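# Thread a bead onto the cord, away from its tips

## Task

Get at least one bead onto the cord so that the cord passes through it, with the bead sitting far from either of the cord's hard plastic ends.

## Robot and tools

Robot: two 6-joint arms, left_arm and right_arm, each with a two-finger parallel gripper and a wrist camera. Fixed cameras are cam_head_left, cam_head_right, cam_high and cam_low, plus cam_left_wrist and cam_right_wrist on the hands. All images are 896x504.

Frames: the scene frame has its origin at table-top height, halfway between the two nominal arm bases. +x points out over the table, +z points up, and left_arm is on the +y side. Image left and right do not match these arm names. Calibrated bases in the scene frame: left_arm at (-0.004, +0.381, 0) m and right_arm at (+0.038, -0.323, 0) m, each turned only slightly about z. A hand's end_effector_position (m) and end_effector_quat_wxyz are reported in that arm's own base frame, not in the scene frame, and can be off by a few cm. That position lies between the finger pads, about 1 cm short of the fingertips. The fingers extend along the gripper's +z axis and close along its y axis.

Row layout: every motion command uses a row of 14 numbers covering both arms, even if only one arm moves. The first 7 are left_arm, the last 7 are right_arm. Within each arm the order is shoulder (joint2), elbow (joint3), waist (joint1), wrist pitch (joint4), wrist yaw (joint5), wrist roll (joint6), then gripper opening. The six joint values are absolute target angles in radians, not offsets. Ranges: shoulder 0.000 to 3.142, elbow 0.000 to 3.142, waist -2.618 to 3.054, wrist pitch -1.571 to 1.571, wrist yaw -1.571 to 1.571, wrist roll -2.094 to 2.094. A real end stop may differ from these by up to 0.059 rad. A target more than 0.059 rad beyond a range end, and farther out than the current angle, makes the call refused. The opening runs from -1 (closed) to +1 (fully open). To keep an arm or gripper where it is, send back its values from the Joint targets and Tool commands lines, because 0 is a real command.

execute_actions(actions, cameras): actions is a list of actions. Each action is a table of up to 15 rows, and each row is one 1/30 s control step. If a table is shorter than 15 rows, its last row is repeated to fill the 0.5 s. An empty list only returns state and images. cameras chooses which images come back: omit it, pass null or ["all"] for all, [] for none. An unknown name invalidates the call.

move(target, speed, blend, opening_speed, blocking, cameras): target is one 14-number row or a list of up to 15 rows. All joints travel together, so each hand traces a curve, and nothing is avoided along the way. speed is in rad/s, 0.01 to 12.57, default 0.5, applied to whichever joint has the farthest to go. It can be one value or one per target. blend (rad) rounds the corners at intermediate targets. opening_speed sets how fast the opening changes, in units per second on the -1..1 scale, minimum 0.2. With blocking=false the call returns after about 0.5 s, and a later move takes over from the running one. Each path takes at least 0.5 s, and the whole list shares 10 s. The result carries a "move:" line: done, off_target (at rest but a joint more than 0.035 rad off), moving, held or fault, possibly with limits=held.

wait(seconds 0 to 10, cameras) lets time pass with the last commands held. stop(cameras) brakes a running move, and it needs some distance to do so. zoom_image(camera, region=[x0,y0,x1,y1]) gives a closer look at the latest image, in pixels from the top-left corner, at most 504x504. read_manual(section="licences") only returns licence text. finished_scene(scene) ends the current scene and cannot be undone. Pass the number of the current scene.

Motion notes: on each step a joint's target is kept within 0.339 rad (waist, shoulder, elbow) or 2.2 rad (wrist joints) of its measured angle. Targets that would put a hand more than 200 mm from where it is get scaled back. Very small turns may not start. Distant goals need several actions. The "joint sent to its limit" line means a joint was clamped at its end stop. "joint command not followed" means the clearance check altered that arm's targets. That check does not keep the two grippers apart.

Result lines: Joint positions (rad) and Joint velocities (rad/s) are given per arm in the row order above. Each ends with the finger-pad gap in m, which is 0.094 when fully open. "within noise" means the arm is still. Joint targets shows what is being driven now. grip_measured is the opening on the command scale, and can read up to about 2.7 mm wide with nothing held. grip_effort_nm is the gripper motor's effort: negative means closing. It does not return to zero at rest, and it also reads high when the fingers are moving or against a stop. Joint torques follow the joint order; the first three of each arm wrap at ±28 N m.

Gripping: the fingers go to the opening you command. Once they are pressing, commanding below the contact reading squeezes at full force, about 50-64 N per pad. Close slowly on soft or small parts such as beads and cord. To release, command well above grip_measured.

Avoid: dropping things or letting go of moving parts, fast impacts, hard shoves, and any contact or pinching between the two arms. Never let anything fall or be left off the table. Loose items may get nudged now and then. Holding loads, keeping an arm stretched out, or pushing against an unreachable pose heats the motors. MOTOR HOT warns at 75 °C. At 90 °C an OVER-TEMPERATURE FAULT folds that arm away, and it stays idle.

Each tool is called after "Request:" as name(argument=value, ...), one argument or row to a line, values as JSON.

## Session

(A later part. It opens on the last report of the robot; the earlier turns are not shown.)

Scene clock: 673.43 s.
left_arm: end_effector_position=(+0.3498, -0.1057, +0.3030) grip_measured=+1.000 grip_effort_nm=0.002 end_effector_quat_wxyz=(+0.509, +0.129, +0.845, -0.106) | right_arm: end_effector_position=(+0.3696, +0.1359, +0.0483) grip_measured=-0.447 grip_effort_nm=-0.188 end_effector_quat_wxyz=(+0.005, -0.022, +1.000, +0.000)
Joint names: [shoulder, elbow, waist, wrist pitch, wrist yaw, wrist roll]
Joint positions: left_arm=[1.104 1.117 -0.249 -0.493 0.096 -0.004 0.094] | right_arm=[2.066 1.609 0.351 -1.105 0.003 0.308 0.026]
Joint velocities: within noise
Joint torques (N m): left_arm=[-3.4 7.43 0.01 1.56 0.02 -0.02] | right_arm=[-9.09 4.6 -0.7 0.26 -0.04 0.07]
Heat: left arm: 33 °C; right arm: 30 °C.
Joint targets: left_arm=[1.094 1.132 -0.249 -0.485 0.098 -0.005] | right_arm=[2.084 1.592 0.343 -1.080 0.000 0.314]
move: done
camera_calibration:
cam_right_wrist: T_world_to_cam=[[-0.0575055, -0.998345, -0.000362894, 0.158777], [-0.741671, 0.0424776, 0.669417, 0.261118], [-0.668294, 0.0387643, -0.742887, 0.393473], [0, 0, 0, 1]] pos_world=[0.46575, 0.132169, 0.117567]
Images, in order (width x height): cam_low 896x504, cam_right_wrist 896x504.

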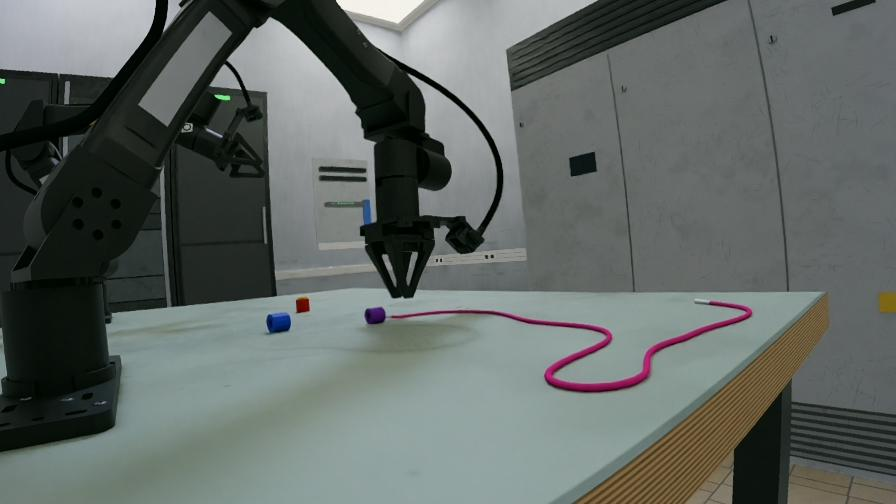

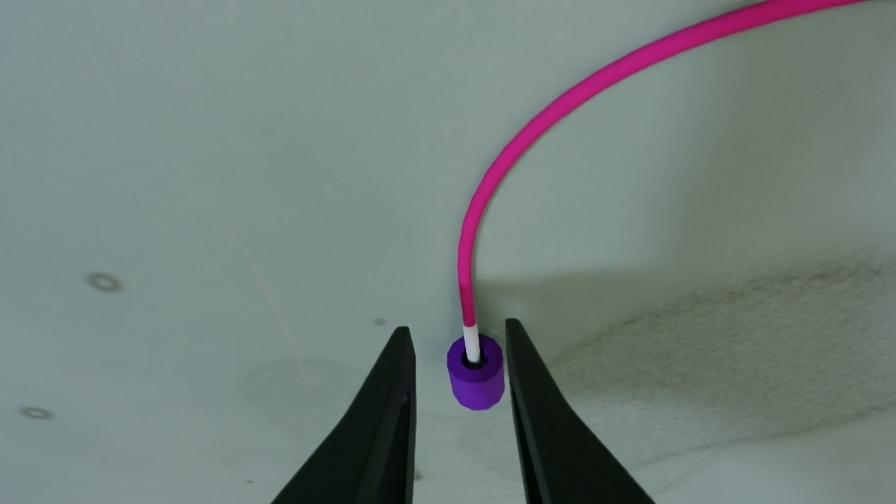

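Request:
move(
  target=[1.094, 1.132, -0.249, -0.485, 0.098, -0.005, 1.0, 2.094, 1.566, 0.336, -1.044, 0.0, 0.314, -0.45],
  speed=0.1,
  cameras=["cam_right_wrist", "cam_low"],
)

Request:
zoom_image(
  camera="cam_low",
  region=[350, 210, 470, 330],
)

Scene clock: 730.73 s.
left_arm: end_effector_position=(+0.3498, -0.1057, +0.3030) grip_measured=+1.000 grip_effort_nm=0.002 end_effector_quat_wxyz=(+0.509, +0.129, +0.845, -0.106) | right_arm: end_effector_position=(+0.3702, +0.1340, +0.0380) grip_measured=-0.447 grip_effort_nm=-0.183 end_effector_quat_wxyz=(+0.004, -0.019, +1.000, +0.000)
Joint names: [shoulder, elbow, waist, wrist pitch, wrist yaw, wrist roll]
Joint positions: left_arm=[1.104 1.117 -0.249 -0.493 0.096 -0.004 0.094] | right_arm=[2.076 1.583 0.346 -1.07 0.003 0.308 0.026]
Joint velocities: within noise
Joint torques (N m): left_arm=[-3.41 7.45 0.02 1.57 0.02 -0.02] | right_arm=[-9.11 4.62 -0.92 0.31 -0.05 0.05]
Heat: left arm: 33 °C; right arm: 31 °C.
Joint targets: left_arm=[1.094 1.132 -0.249 -0.485 0.098 -0.005] | right_arm=[2.094 1.566 0.336 -1.044 0.000 0.314]
move: done
camera_calibration:
cam_right_wrist: T_world_to_cam=[[-0.0624191, -0.99805, 0.0000234515, 0.158725], [-0.74074, 0.0463424, 0.670192, 0.267676], [-0.668886, 0.0418154, -0.742188, 0.386107], [0, 0, 0, 1]] pos_world=[0.466448, 0.129866, 0.107166]
Images, in order (width x height): cam_low 896x504, cam_right_wrist 896x504.

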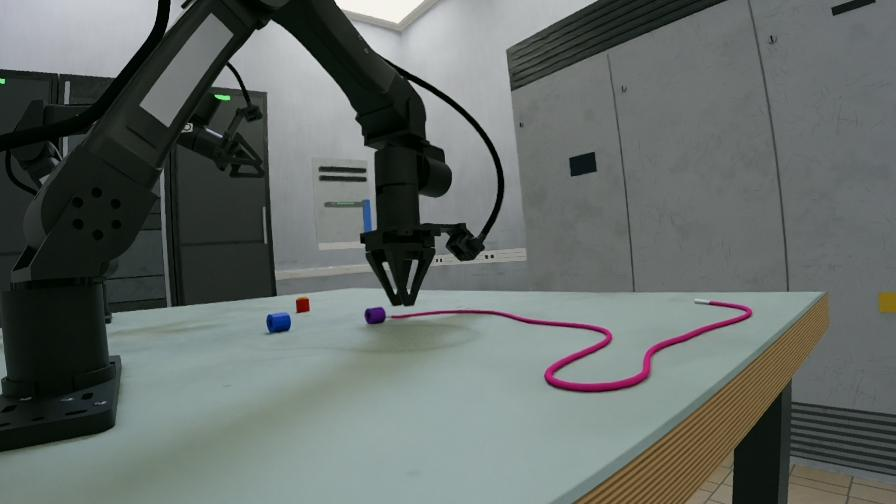

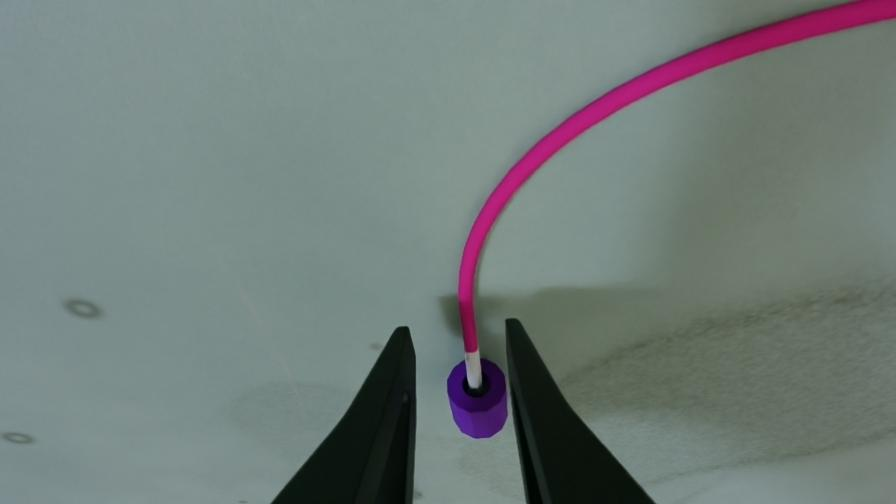

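Scaled by 4.200 from the camera's 896x504 image, which has a finer 1280x720 frame.

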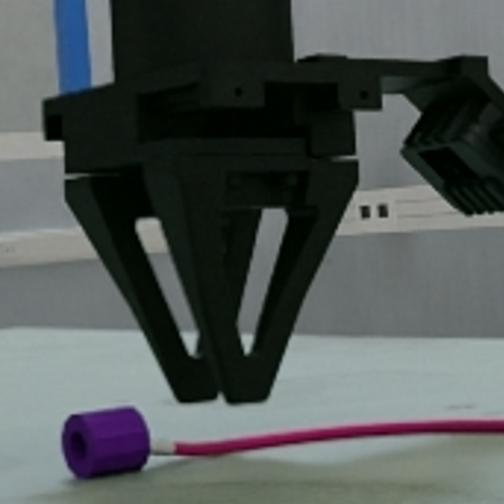

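Request:
move(
  target=[1.094, 1.132, -0.249, -0.485, 0.098, -0.005, 1.0, 2.102, 1.545, 0.333, -1.015, 0.0, 0.314, -0.45],
  speed=0.1,
  cameras=["cam_right_wrist", "cam_low"],
)

Request:
zoom_image(
  camera="cam_low",
  region=[350, 210, 470, 330],
)

Scene clock: 745.03 s.
left_arm: end_effector_position=(+0.3498, -0.1057, +0.3030) grip_measured=+1.000 grip_effort_nm=0.002 end_effector_quat_wxyz=(+0.509, +0.129, +0.845, -0.106) | right_arm: end_effector_position=(+0.3707, +0.1322, +0.0301) grip_measured=-0.447 grip_effort_nm=-0.183 end_effector_quat_wxyz=(+0.004, -0.017, +1.000, +0.000)
Joint names: [shoulder, elbow, waist, wrist pitch, wrist yaw, wrist roll]
Joint positions: left_arm=[1.104 1.117 -0.249 -0.493 0.096 -0.004 0.094] | right_arm=[2.084 1.562 0.341 -1.041 0.003 0.308 0.026]
Joint velocities: within noise
Joint torques (N m): left_arm=[-3.38 7.42 0.01 1.57 0.02 -0.02] | right_arm=[-9.14 4.56 -0.72 0.31 -0.04 0.09]
Heat: left arm: 33 °C; right arm: 30 °C.
Joint targets: left_arm=[1.094 1.132 -0.249 -0.485 0.098 -0.005] | right_arm=[2.102 1.545 0.333 -1.015 0.000 0.314]
move: done
camera_calibration:
cam_right_wrist: T_world_to_cam=[[-0.0674225, -0.997724, -0.000359167, 0.158788], [-0.740406, 0.0497926, 0.670313, 0.272837], [-0.66877, 0.0454601, -0.742078, 0.380141], [0, 0, 0, 1]] pos_world=[0.466943, 0.12756, 0.0992655]
Images, in order (width x height): cam_low 896x504, cam_right_wrist 896x504.

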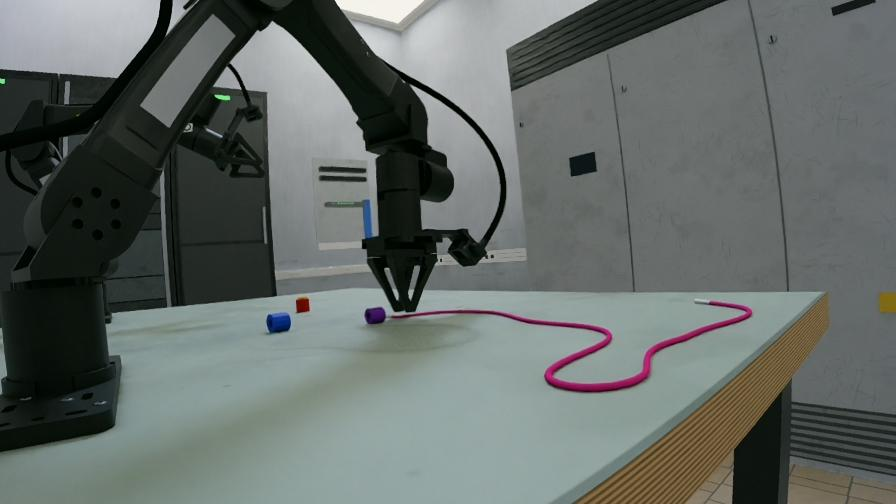

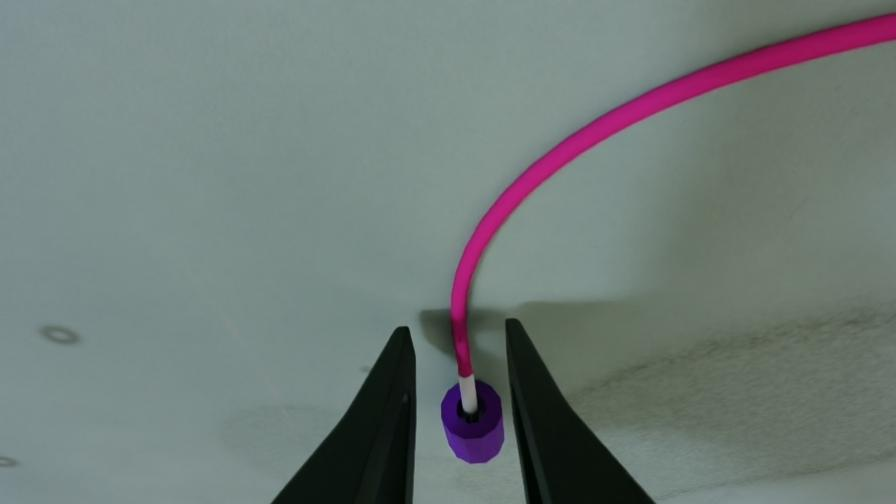

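Scaled by 4.200 from the camera's 896x504 image, which has a finer 1280x720 frame.

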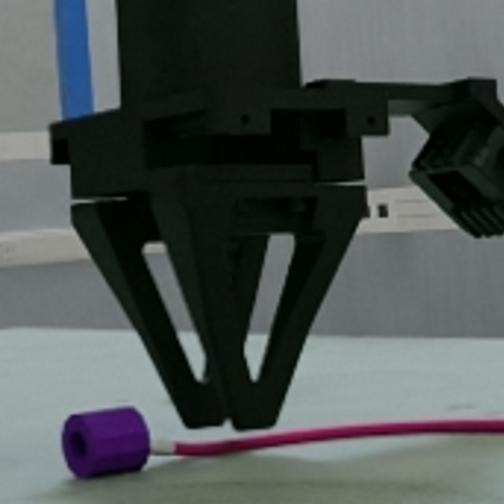

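Request:
move(
  target=[1.094, 1.132, -0.249, -0.485, 0.098, -0.005, 1.0, 2.107, 1.532, 0.333, -0.997, 0.0, 0.314, -0.45],
  speed=0.08,
  cameras=["cam_right_wrist", "cam_low"],
)

Request:
zoom_image(
  camera="cam_low",
  region=[370, 270, 440, 340],
)

Request:
zoom_image(
  camera="cam_right_wrist",
  region=[360, 260, 560, 480],
)

Scene clock: 760.70 s.
left_arm: end_effector_position=(+0.3498, -0.1057, +0.3030) grip_measured=+1.000 grip_effort_nm=0.002 end_effector_quat_wxyz=(+0.509, +0.129, +0.845, -0.106) | right_arm: end_effector_position=(+0.3707, +0.1322, +0.0255) grip_measured=-0.447 grip_effort_nm=-0.178 end_effector_quat_wxyz=(+0.005, -0.017, +1.000, +0.000)
Joint names: [shoulder, elbow, waist, wrist pitch, wrist yaw, wrist roll]
Joint positions: left_arm=[1.104 1.117 -0.249 -0.493 0.096 -0.004 0.094] | right_arm=[2.088 1.549 0.341 -1.023 0.003 0.308 0.026]
Joint velocities: within noise
Joint torques (N m): left_arm=[-3.4 7.43 -0.01 1.56 0.02 -0.01] | right_arm=[-9.07 4.46 -0.65 0.25 -0.05 0.06]
Heat: left arm: 33 °C; right arm: 30 °C.
Joint targets: left_arm=[1.094 1.132 -0.249 -0.485 0.098 -0.005] | right_arm=[2.107 1.532 0.333 -0.997 0.000 0.314]
move: done
camera_calibration:
cam_right_wrist: T_world_to_cam=[[-0.067404, -0.997726, -0.000712436, 0.15881], [-0.741126, 0.0495906, 0.669532, 0.276286], [-0.667974, 0.0456572, -0.742783, 0.37647], [0, 0, 0, 1]] pos_world=[0.46694, 0.127559, 0.0947662]
Images, in order (width x height): cam_low 896x504, cam_right_wrist 896x504.

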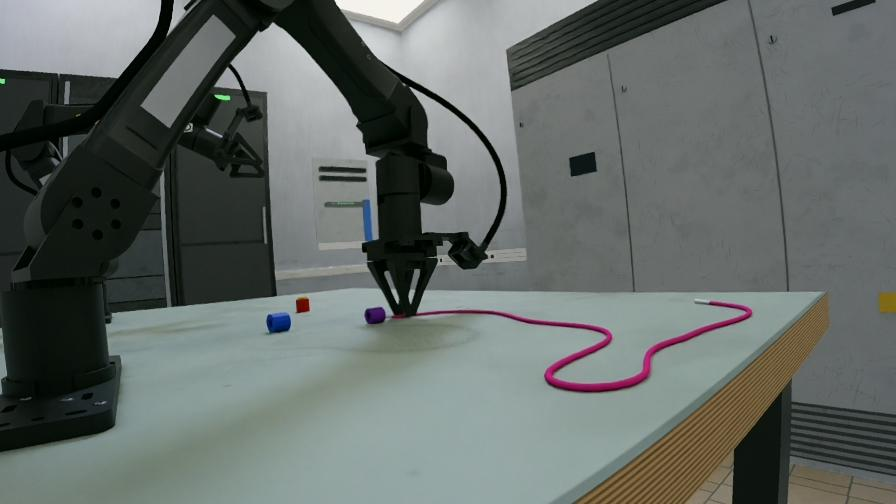

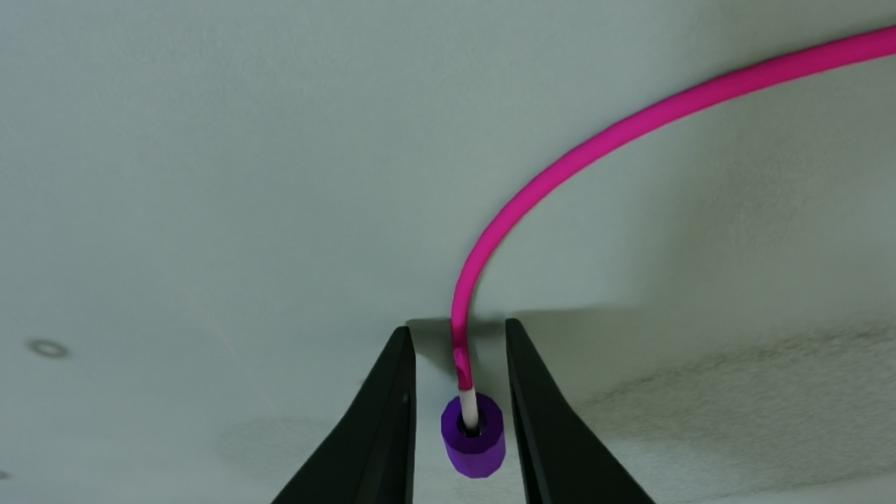

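Scaled by 7.200 from the camera's 896x504 image, which has a finer 1280x720 frame.

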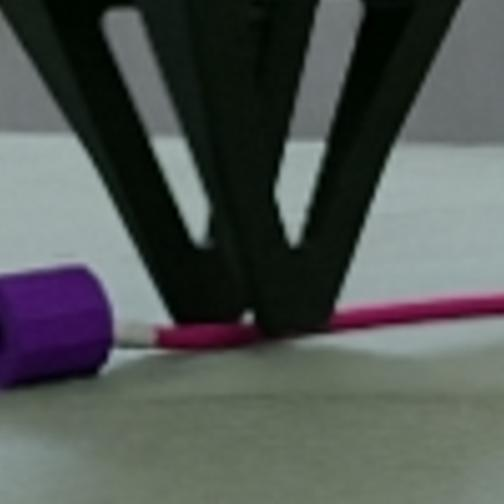

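Scaled by 2.291 from the camera's 896x504 image, which has a finer 1280x720 frame.

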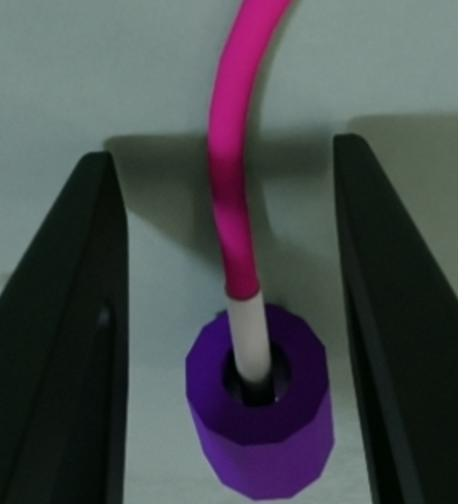

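Request:
move(
  target=[1.094, 1.132, -0.249, -0.485, 0.098, -0.005, 1.0, 2.109, 1.526, 0.333, -0.989, 0.0, 0.314, -0.45],
  speed=0.05,
  cameras=["cam_low"],
)

Request:
zoom_image(
  camera="cam_low",
  region=[370, 270, 440, 340],
)

Scene clock: 771.63 s.
left_arm: end_effector_position=(+0.3498, -0.1057, +0.3030) grip_measured=+1.000 grip_effort_nm=0.002 end_effector_quat_wxyz=(+0.509, +0.129, +0.845, -0.106) | right_arm: end_effector_position=(+0.3726, +0.1329, +0.0255) grip_measured=-0.447 grip_effort_nm=-0.183 end_effector_quat_wxyz=(+0.008, -0.017, +1.000, +0.001)
Joint names: [shoulder, elbow, waist, wrist pitch, wrist yaw, wrist roll]
Joint positions: left_arm=[1.104 1.117 -0.249 -0.493 0.096 -0.004 0.094] | right_arm=[2.088 1.549 0.341 -1.015 0.003 0.308 0.026]
Joint velocities: within noise
Joint torques (N m): left_arm=[-3.41 7.42 -0.01 1.57 0.02 -0.03] | right_arm=[-8.96 4.05 -0.72 0.28 -0.04 0.06]
Heat: left arm: 33 °C; right arm: 30 °C.
Joint targets: left_arm=[1.094 1.132 -0.249 -0.485 0.098 -0.005] | right_arm=[2.109 1.526 0.333 -0.989 0.000 0.314]
move: done
Images, in order (width x height): cam_low 896x504.

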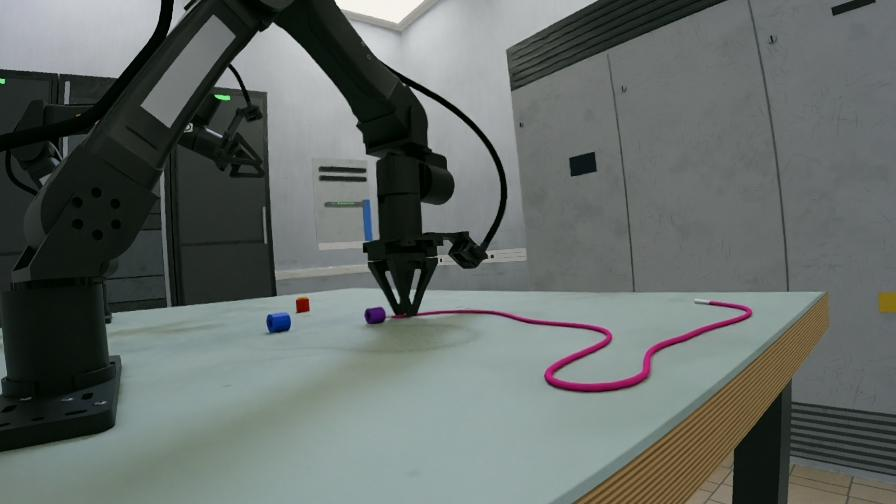

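Scaled by 7.200 from the camera's 896x504 image, which has a finer 1280x720 frame.

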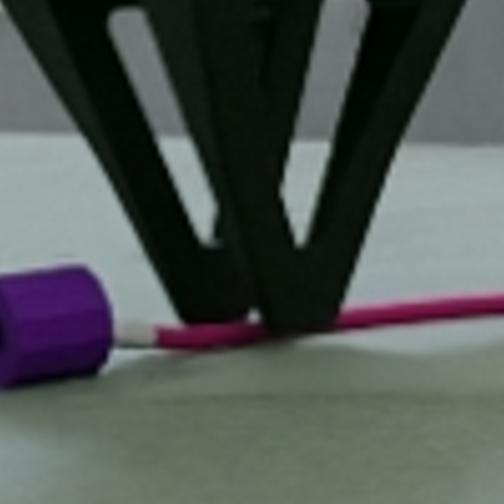

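Request:
move(
  target=[1.094, 1.132, -0.249, -0.485, 0.098, -0.005, 1.0, 2.112, 1.522, 0.333, -0.989, 0.0, 0.314, -0.45],
  speed=0.05,
  cameras=["cam_low"],
)

Request:
zoom_image(
  camera="cam_low",
  region=[370, 270, 440, 340],
)

Scene clock: 783.73 s.
left_arm: end_effector_position=(+0.3498, -0.1057, +0.3030) grip_measured=+1.000 grip_effort_nm=0.002 end_effector_quat_wxyz=(+0.509, +0.129, +0.845, -0.106) | right_arm: end_effector_position=(+0.3709, +0.1323, +0.0232) grip_measured=-0.447 grip_effort_nm=-0.178 end_effector_quat_wxyz=(+0.005, -0.017, +1.000, +0.000)
Joint names: [shoulder, elbow, waist, wrist pitch, wrist yaw, wrist roll]
Joint positions: left_arm=[1.104 1.117 -0.249 -0.493 0.096 -0.004 0.094] | right_arm=[2.09 1.542 0.341 -1.013 0.003 0.308 0.026]
Joint velocities: within noise
Joint torques (N m): left_arm=[-3.38 7.43 0.01 1.57 0.03 -0.01] | right_arm=[-8.77 4.33 -0.75 0.27 -0.04 0.06]
Heat: left arm: 33 °C; right arm: 30 °C.
Joint targets: left_arm=[1.094 1.132 -0.249 -0.485 0.098 -0.005] | right_arm=[2.112 1.522 0.333 -0.989 0.000 0.314]
move: done
Images, in order (width x height): cam_low 896x504.

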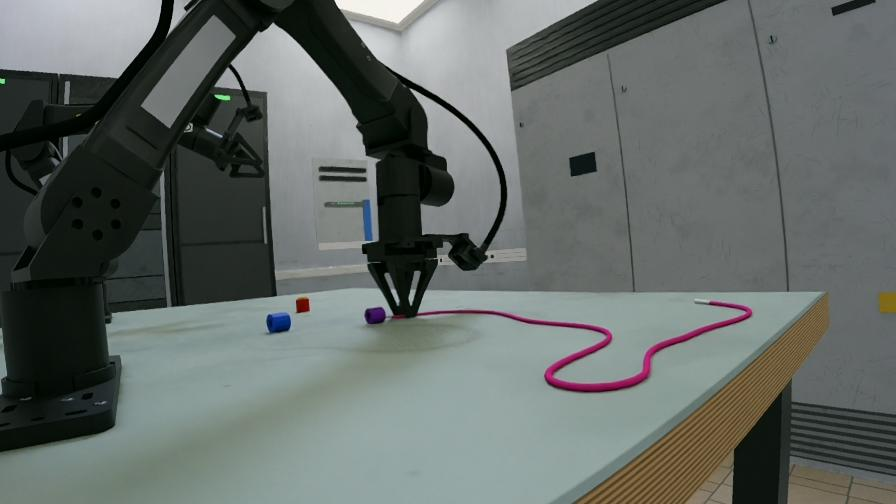

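Scaled by 7.200 from the camera's 896x504 image, which has a finer 1280x720 frame.

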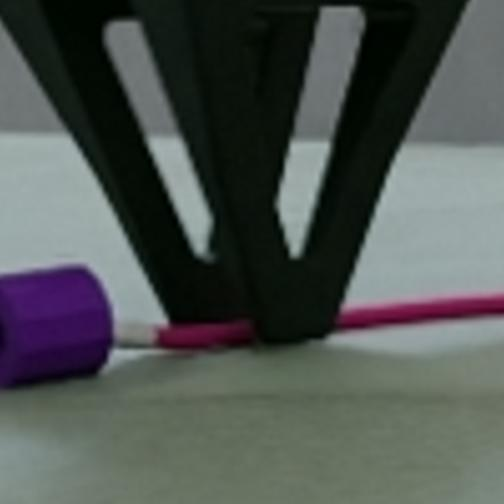

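Request:
move(
  target=[1.094, 1.132, -0.249, -0.485, 0.098, -0.005, 1.0, 2.112, 1.522, 0.333, -0.989, 0.0, 0.314, -1.0],
  speed=0.05,
  opening_speed=0.5,
  cameras=["cam_low", "cam_right_wrist"],
)

Request:
zoom_image(
  camera="cam_right_wrist",
  region=[360, 260, 560, 480],
)

Request:
zoom_image(
  camera="cam_low",
  region=[350, 270, 440, 340],
)

Scene clock: 790.87 s.
left_arm: end_effector_position=(+0.3498, -0.1057, +0.3030) grip_measured=+1.000 grip_effort_nm=0.002 end_effector_quat_wxyz=(+0.509, +0.129, +0.845, -0.106) | right_arm: end_effector_position=(+0.3710, +0.1330, +0.0232) grip_measured=-0.946 grip_effort_nm=-1.004 end_effector_quat_wxyz=(+0.006, -0.017, +1.000, +0.002)
Joint names: [shoulder, elbow, waist, wrist pitch, wrist yaw, wrist roll]
Joint positions: left_arm=[1.104 1.117 -0.249 -0.493 0.096 -0.004 0.094] | right_arm=[2.09 1.542 0.341 -1.011 -0.001 0.308 0.003]
Joint velocities: within noise
Joint torques (N m): left_arm=[-3.4 7.45 0.01 1.57 0.02 -0.01] | right_arm=[-8.84 4.29 -0.77 0.25 -0.01 0.05]
Heat: left arm: 33 °C; right arm: 30 °C.
Joint targets: left_arm=[1.094 1.132 -0.249 -0.485 0.098 -0.005] | right_arm=[2.112 1.522 0.333 -0.989 0.000 0.314]
move: done
camera_calibration:
cam_right_wrist: T_world_to_cam=[[-0.0677206, -0.997689, -0.00560478, 0.159895], [-0.74244, 0.0466407, 0.668287, 0.278913], [-0.666481, 0.049418, -0.743882, 0.373797], [0, 0, 0, 1]] pos_world=[0.467033, 0.128044, 0.0925631]
Images, in order (width x height): cam_low 896x504, cam_right_wrist 896x504.

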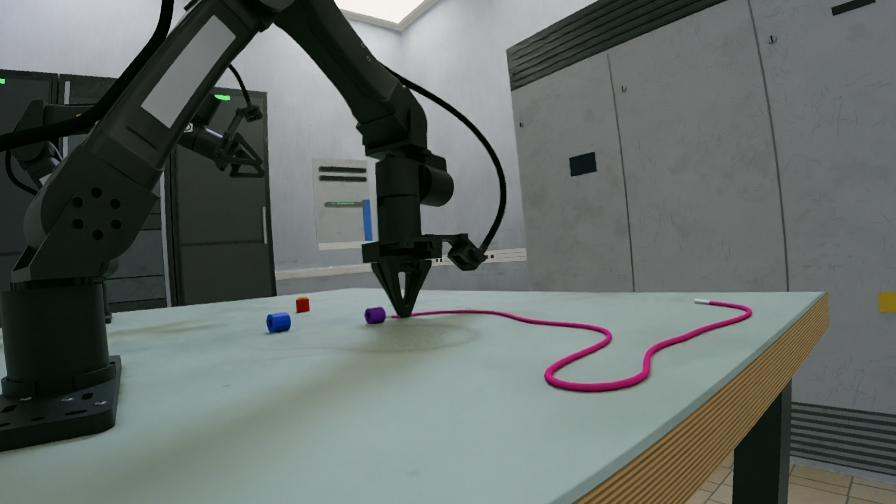

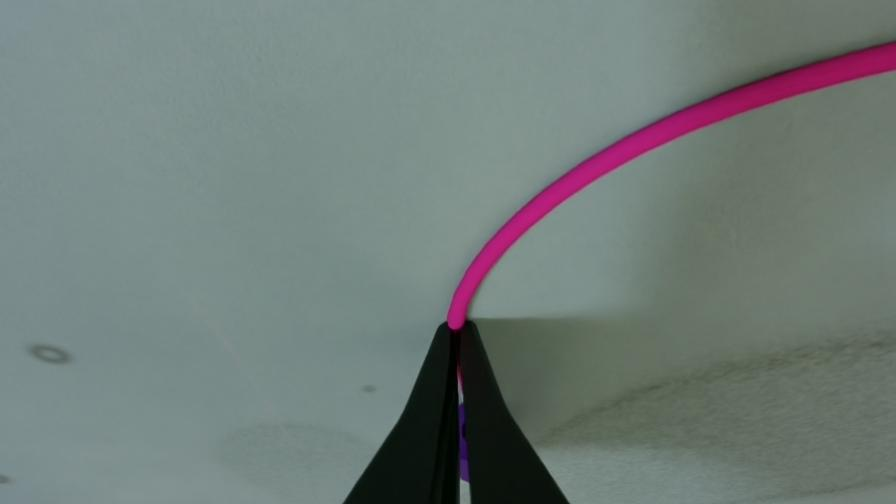

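Scaled by 2.291 from the camera's 896x504 image, which has a finer 1280x720 frame.

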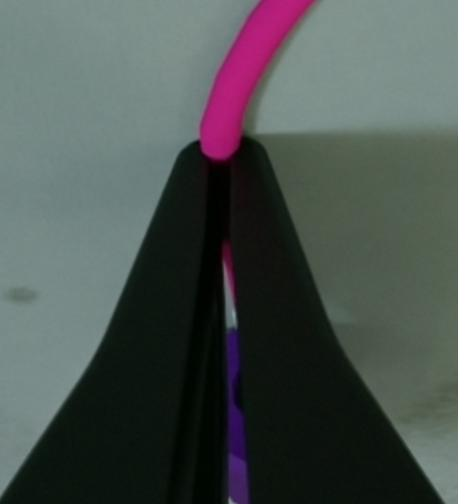

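Scaled by 5.600 from the camera's 896x504 image, which has a finer 1280x720 frame.

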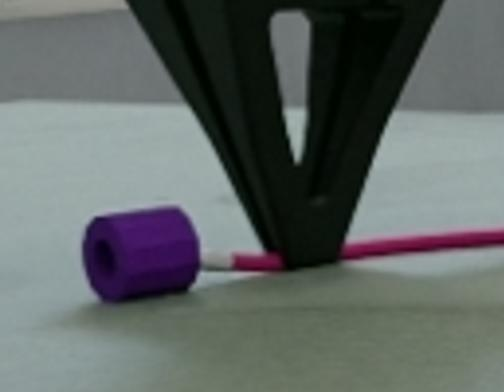

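Request:
move(
  target=[1.094, 1.132, -0.249, -0.485, 0.098, -0.005, 1.0, 2.095, 1.565, 0.333, -1.030, 0.0, 0.314, -1.0],
  speed=0.1,
  cameras=["cam_low", "cam_right_wrist"],
)

Request:
zoom_image(
  camera="cam_right_wrist",
  region=[360, 260, 560, 480],
)

Request:
zoom_image(
  camera="cam_low",
  region=[350, 270, 440, 340],
)

Scene clock: 824.63 s.
left_arm: end_effector_position=(+0.3498, -0.1057, +0.3030) grip_measured=+1.000 grip_effort_nm=-0.002 end_effector_quat_wxyz=(+0.509, +0.129, +0.845, -0.106) | right_arm: end_effector_position=(+0.3698, +0.1326, +0.0231) grip_measured=-0.949 grip_effort_nm=-1.057 end_effector_quat_wxyz=(+0.003, -0.017, +1.000, +0.002)
Joint names: [shoulder, elbow, waist, wrist pitch, wrist yaw, wrist roll]
Joint positions: left_arm=[1.104 1.117 -0.249 -0.493 0.096 -0.004 0.094] | right_arm=[2.09 1.542 0.341 -1.016 -0.001 0.308 0.002]
Joint velocities: within noise
Joint torques (N m): left_arm=[-3.4 7.42 -0.01 1.57 0.02 -0.02] | right_arm=[-10.07 7.47 -0.72 -0.11 0 0.07]
Heat: left arm: 33 °C; right arm: 30 °C.
Joint targets: left_arm=[1.094 1.132 -0.249 -0.485 0.098 -0.005] | right_arm=[2.095 1.565 0.333 -1.030 0.000 0.314]
move: done
camera_calibration:
cam_right_wrist: T_world_to_cam=[[-0.0677893, -0.997694, -0.0034948, 0.159376], [-0.739023, 0.0478598, 0.671978, 0.276518], [-0.67026, 0.0481356, -0.740563, 0.374468], [0, 0, 0, 1]] pos_world=[0.466149, 0.127749, 0.0920601]
Images, in order (width x height): cam_low 896x504, cam_right_wrist 896x504.

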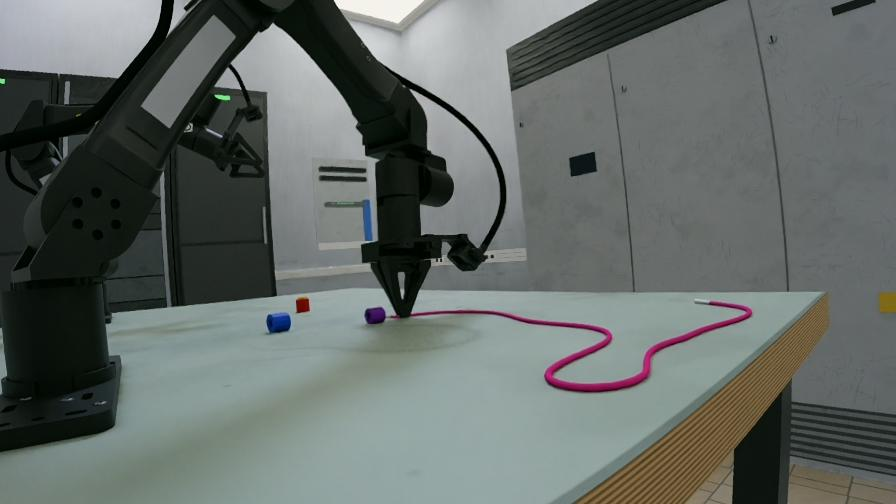

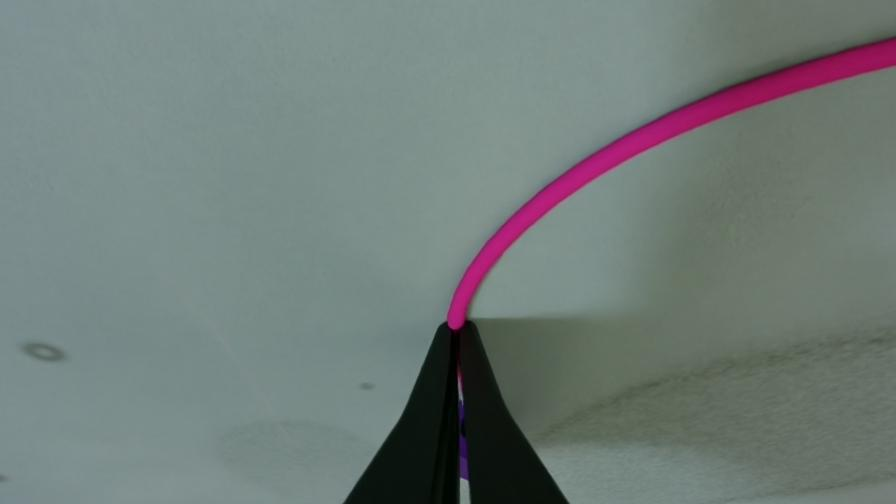

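Scaled by 2.291 from the camera's 896x504 image, which has a finer 1280x720 frame.

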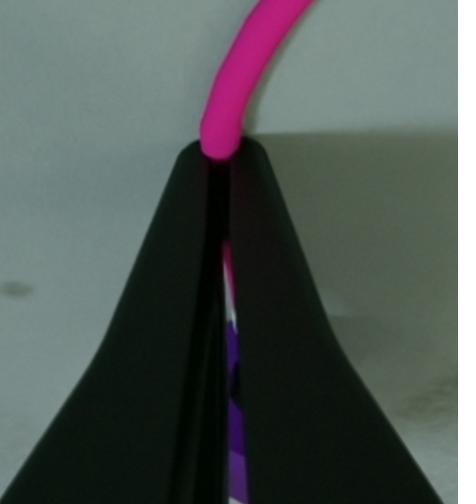

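Scaled by 5.600 from the camera's 896x504 image, which has a finer 1280x720 frame.

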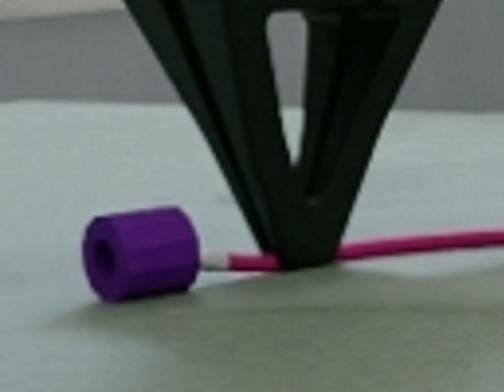

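Request:
move(
  target=[1.094, 1.132, -0.249, -0.485, 0.098, -0.005, 1.0, 2.055, 1.595, 0.333, -1.044, 0.0, 0.314, -1.0],
  speed=0.1,
  cameras=["cam_low", "cam_right_wrist"],
)

Request:
zoom_image(
  camera="cam_low",
  region=[350, 270, 440, 340],
)

Scene clock: 847.53 s.
left_arm: end_effector_position=(+0.3498, -0.1057, +0.3030) grip_measured=+1.000 grip_effort_nm=0.002 end_effector_quat_wxyz=(+0.509, +0.129, +0.845, -0.106) | right_arm: end_effector_position=(+0.3707, +0.1329, +0.0266) grip_measured=-0.949 grip_effort_nm=-1.053 end_effector_quat_wxyz=(+0.003, -0.017, +1.000, +0.001)
Joint names: [shoulder, elbow, waist, wrist pitch, wrist yaw, wrist roll]
Joint positions: left_arm=[1.104 1.117 -0.249 -0.493 0.096 -0.004 0.094] | right_arm=[2.09 1.557 0.341 -1.031 -0.001 0.308 0.002]
Joint velocities: within noise
Joint torques (N m): left_arm=[-3.38 7.45 0.01 1.57 0.02 -0.02] | right_arm=[-13.27 8.76 -0.75 -0.06 -0.01 0.07]
Heat: left arm: 33 °C; right arm: 32 °C.
Joint targets: left_arm=[1.094 1.132 -0.249 -0.485 0.098 -0.005] | right_arm=[2.055 1.595 0.333 -1.044 0.000 0.314]
move: off_target (right_arm); right_arm: the elbow is farthest, 0.038 rad from its target
camera_calibration:
cam_right_wrist: T_world_to_cam=[[-0.0678001, -0.997693, -0.00333485, 0.159739], [-0.73883, 0.0479617, 0.672183, 0.274695], [-0.670473, 0.048038, -0.740377, 0.377743], [0, 0, 0, 1]] pos_world=[0.46705, 0.12805, 0.09556]
Images, in order (width x height): cam_low 896x504, cam_right_wrist 896x504.

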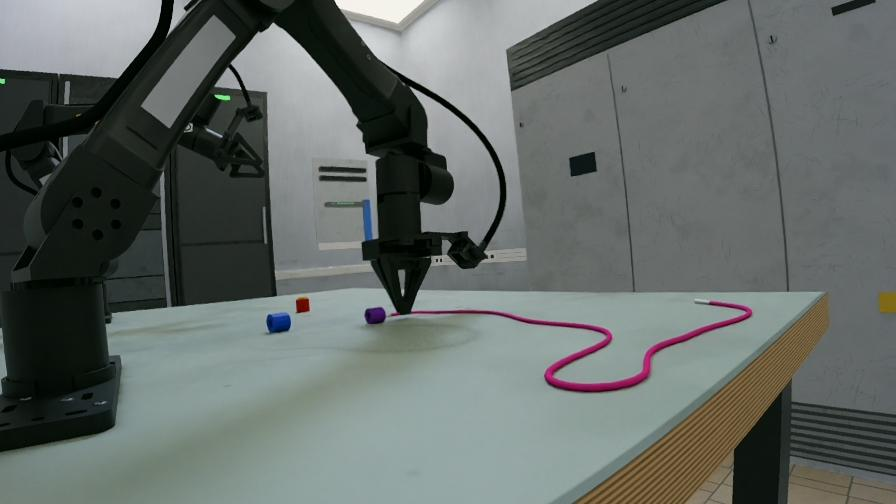

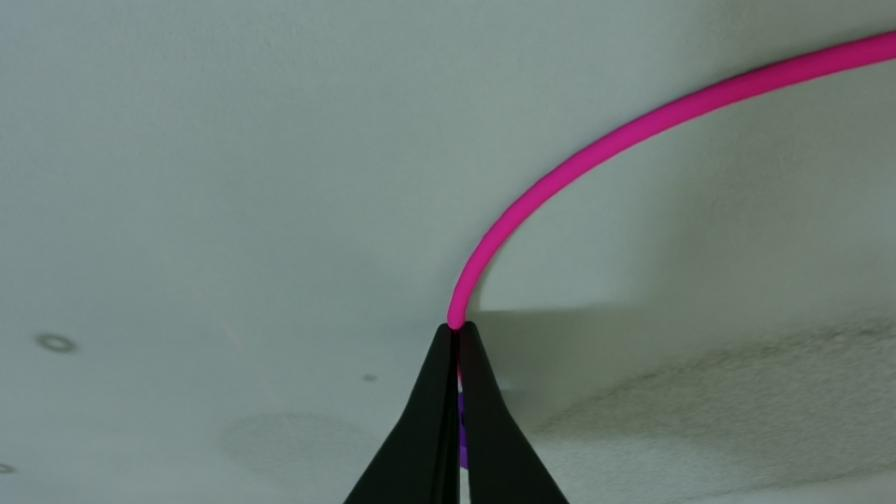

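Scaled by 5.600 from the camera's 896x504 image, which has a finer 1280x720 frame.

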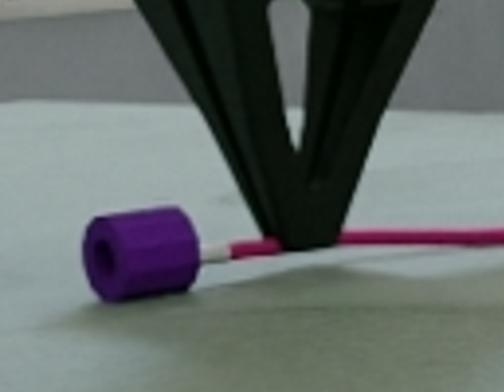

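Request:
move(
  target=[
    [1.094, 1.132, -0.249, -0.485, 0.098, -0.005, 1.0, 2.055, 1.543, 0.349, -1.012, 0.0, 0.312, -1.0],
    [1.094, 1.132, -0.249, -0.485, 0.098, -0.005, 1.0, 2.020, 1.480, 0.359, -0.992, 0.0, 0.323, -1.0],
  ],
  speed=0.1,
  cameras=["cam_low", "cam_right_wrist"],
)

Request:
zoom_image(
  camera="cam_low",
  region=[350, 270, 440, 340],
)

Scene clock: 873.87 s.
left_arm: end_effector_position=(+0.3498, -0.1057, +0.3030) grip_measured=+1.000 grip_effort_nm=0.002 end_effector_quat_wxyz=(+0.509, +0.129, +0.845, -0.106) | right_arm: end_effector_position=(+0.3589, +0.1312, +0.0227) grip_measured=-0.949 grip_effort_nm=-1.057 end_effector_quat_wxyz=(-0.003, -0.016, +1.000, -0.001)
Joint names: [shoulder, elbow, waist, wrist pitch, wrist yaw, wrist roll]
Joint positions: left_arm=[1.104 1.117 -0.249 -0.493 0.096 -0.004 0.094] | right_arm=[2.064 1.5 0.347 -1.015 -0.001 0.316 0.002]
Joint velocities: within noise
Joint torques (N m): left_arm=[-3.38 7.45 0.02 1.56 0.02 -0.02] | right_arm=[-13.82 4.26 1.02 0.22 -0.01 0.08]
Heat: left arm: 33 °C; right arm: 36 °C.
Joint targets: left_arm=[1.094 1.132 -0.249 -0.485 0.098 -0.005] | right_arm=[2.020 1.480 0.359 -0.992 0.000 0.323]
move: off_target (right_arm); right_arm: the shoulder is farthest, 0.044 rad from its target
camera_calibration:
cam_right_wrist: T_world_to_cam=[[-0.0696862, -0.997567, 0.00202017, 0.157761], [-0.730247, 0.0523917, 0.681171, 0.264889], [-0.67962, 0.045993, -0.732121, 0.370439], [0, 0, 0, 1]] pos_world=[0.456186, 0.126462, 0.0904526]
Images, in order (width x height): cam_low 896x504, cam_right_wrist 896x504.

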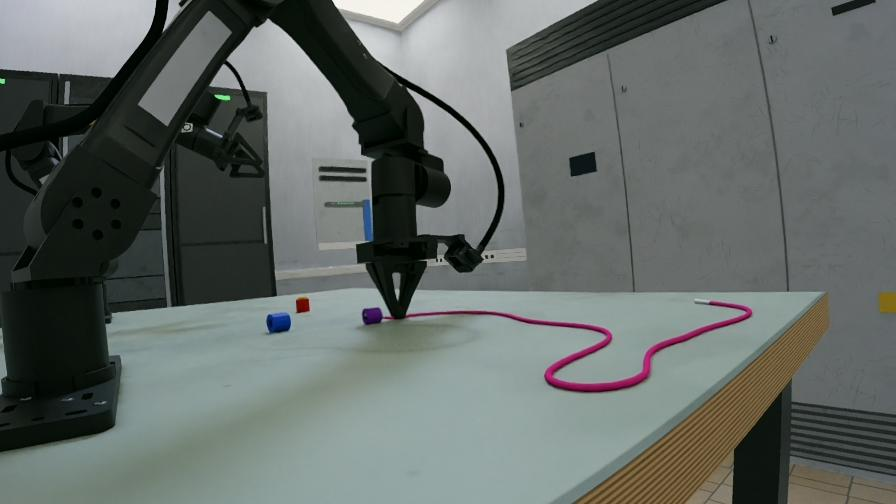

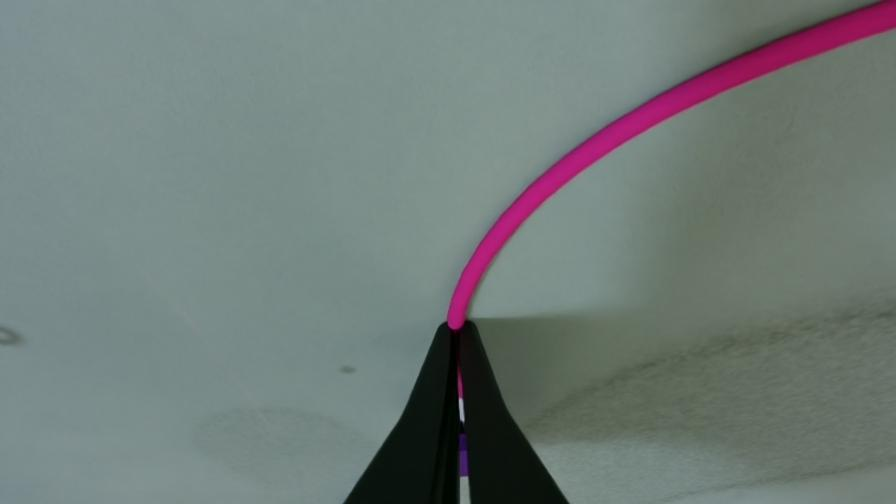

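Scaled by 5.600 from the camera's 896x504 image, which has a finer 1280x720 frame.

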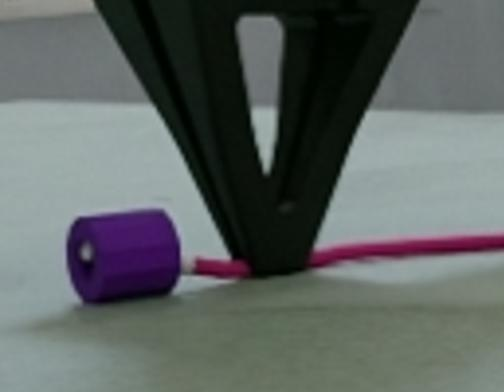

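Request:
move(
  target=[1.094, 1.132, -0.249, -0.485, 0.098, -0.005, 1.0, 1.981, 1.432, 0.368, -0.975, 0.0, 0.332, -1.0],
  speed=0.1,
  cameras=["cam_low", "cam_right_wrist"],
)

Request:
zoom_image(
  camera="cam_low",
  region=[350, 270, 440, 340],
)

Scene clock: 890.03 s.
left_arm: end_effector_position=(+0.3498, -0.1057, +0.3030) grip_measured=+1.000 grip_effort_nm=0.002 end_effector_quat_wxyz=(+0.509, +0.129, +0.845, -0.106) | right_arm: end_effector_position=(+0.3476, +0.1319, +0.0230) grip_measured=-0.949 grip_effort_nm=-1.057 end_effector_quat_wxyz=(-0.005, -0.017, +1.000, -0.001)
Joint names: [shoulder, elbow, waist, wrist pitch, wrist yaw, wrist roll]
Joint positions: left_arm=[1.104 1.117 -0.249 -0.493 0.096 -0.004 0.094] | right_arm=[2.029 1.449 0.36 -1.002 -0.001 0.325 0.002]
Joint velocities: within noise
Joint torques (N m): left_arm=[-3.4 7.43 0.01 1.56 0.02 -0.02] | right_arm=[-13.79 4.36 0.72 0.25 0 0.03]
Heat: left arm: 33 °C; right arm: 33 °C.
Joint targets: left_arm=[1.094 1.132 -0.249 -0.485 0.098 -0.005] | right_arm=[1.981 1.432 0.368 -0.975 0.000 0.332]
move: off_target (right_arm); right_arm: the shoulder is farthest, 0.048 rad from its target
camera_calibration:
cam_right_wrist: T_world_to_cam=[[-0.066269, -0.997796, 0.00345864, 0.156571], [-0.728245, 0.0507356, 0.683436, 0.255847], [-0.682105, 0.0427719, -0.730002, 0.364173], [0, 0, 0, 1]] pos_world=[0.445099, 0.127669, 0.0904507]
Images, in order (width x height): cam_low 896x504, cam_right_wrist 896x504.

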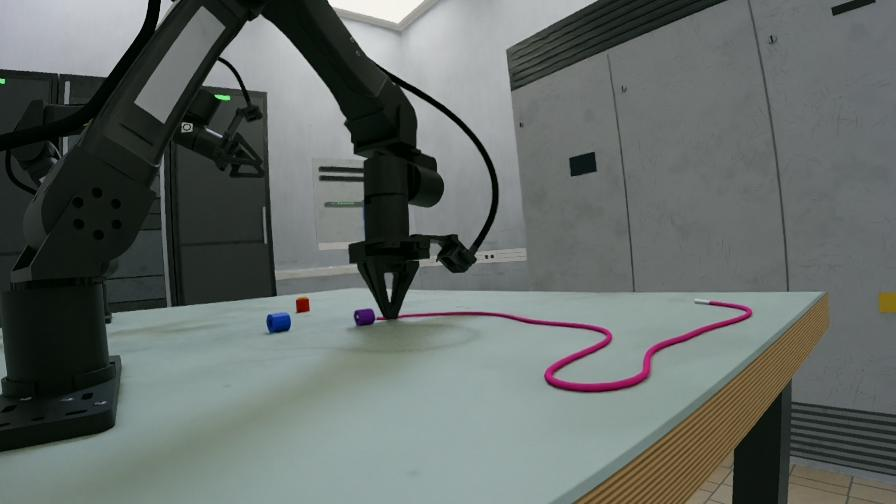

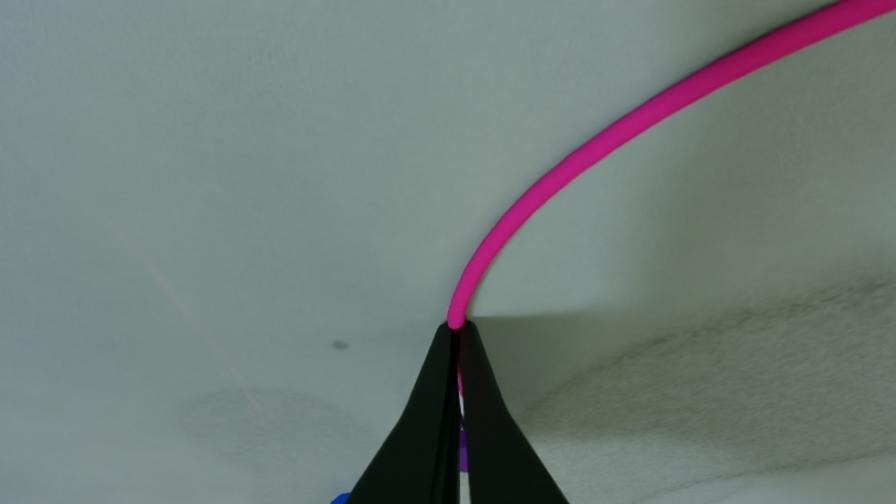

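Scaled by 5.600 from the camera's 896x504 image, which has a finer 1280x720 frame.

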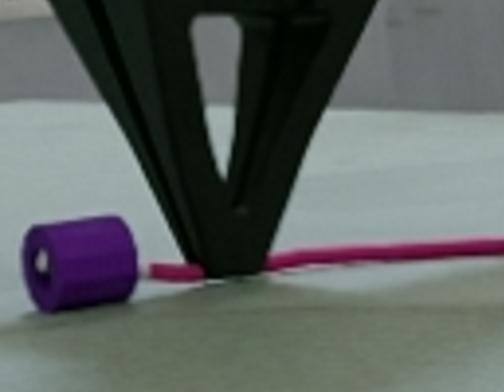

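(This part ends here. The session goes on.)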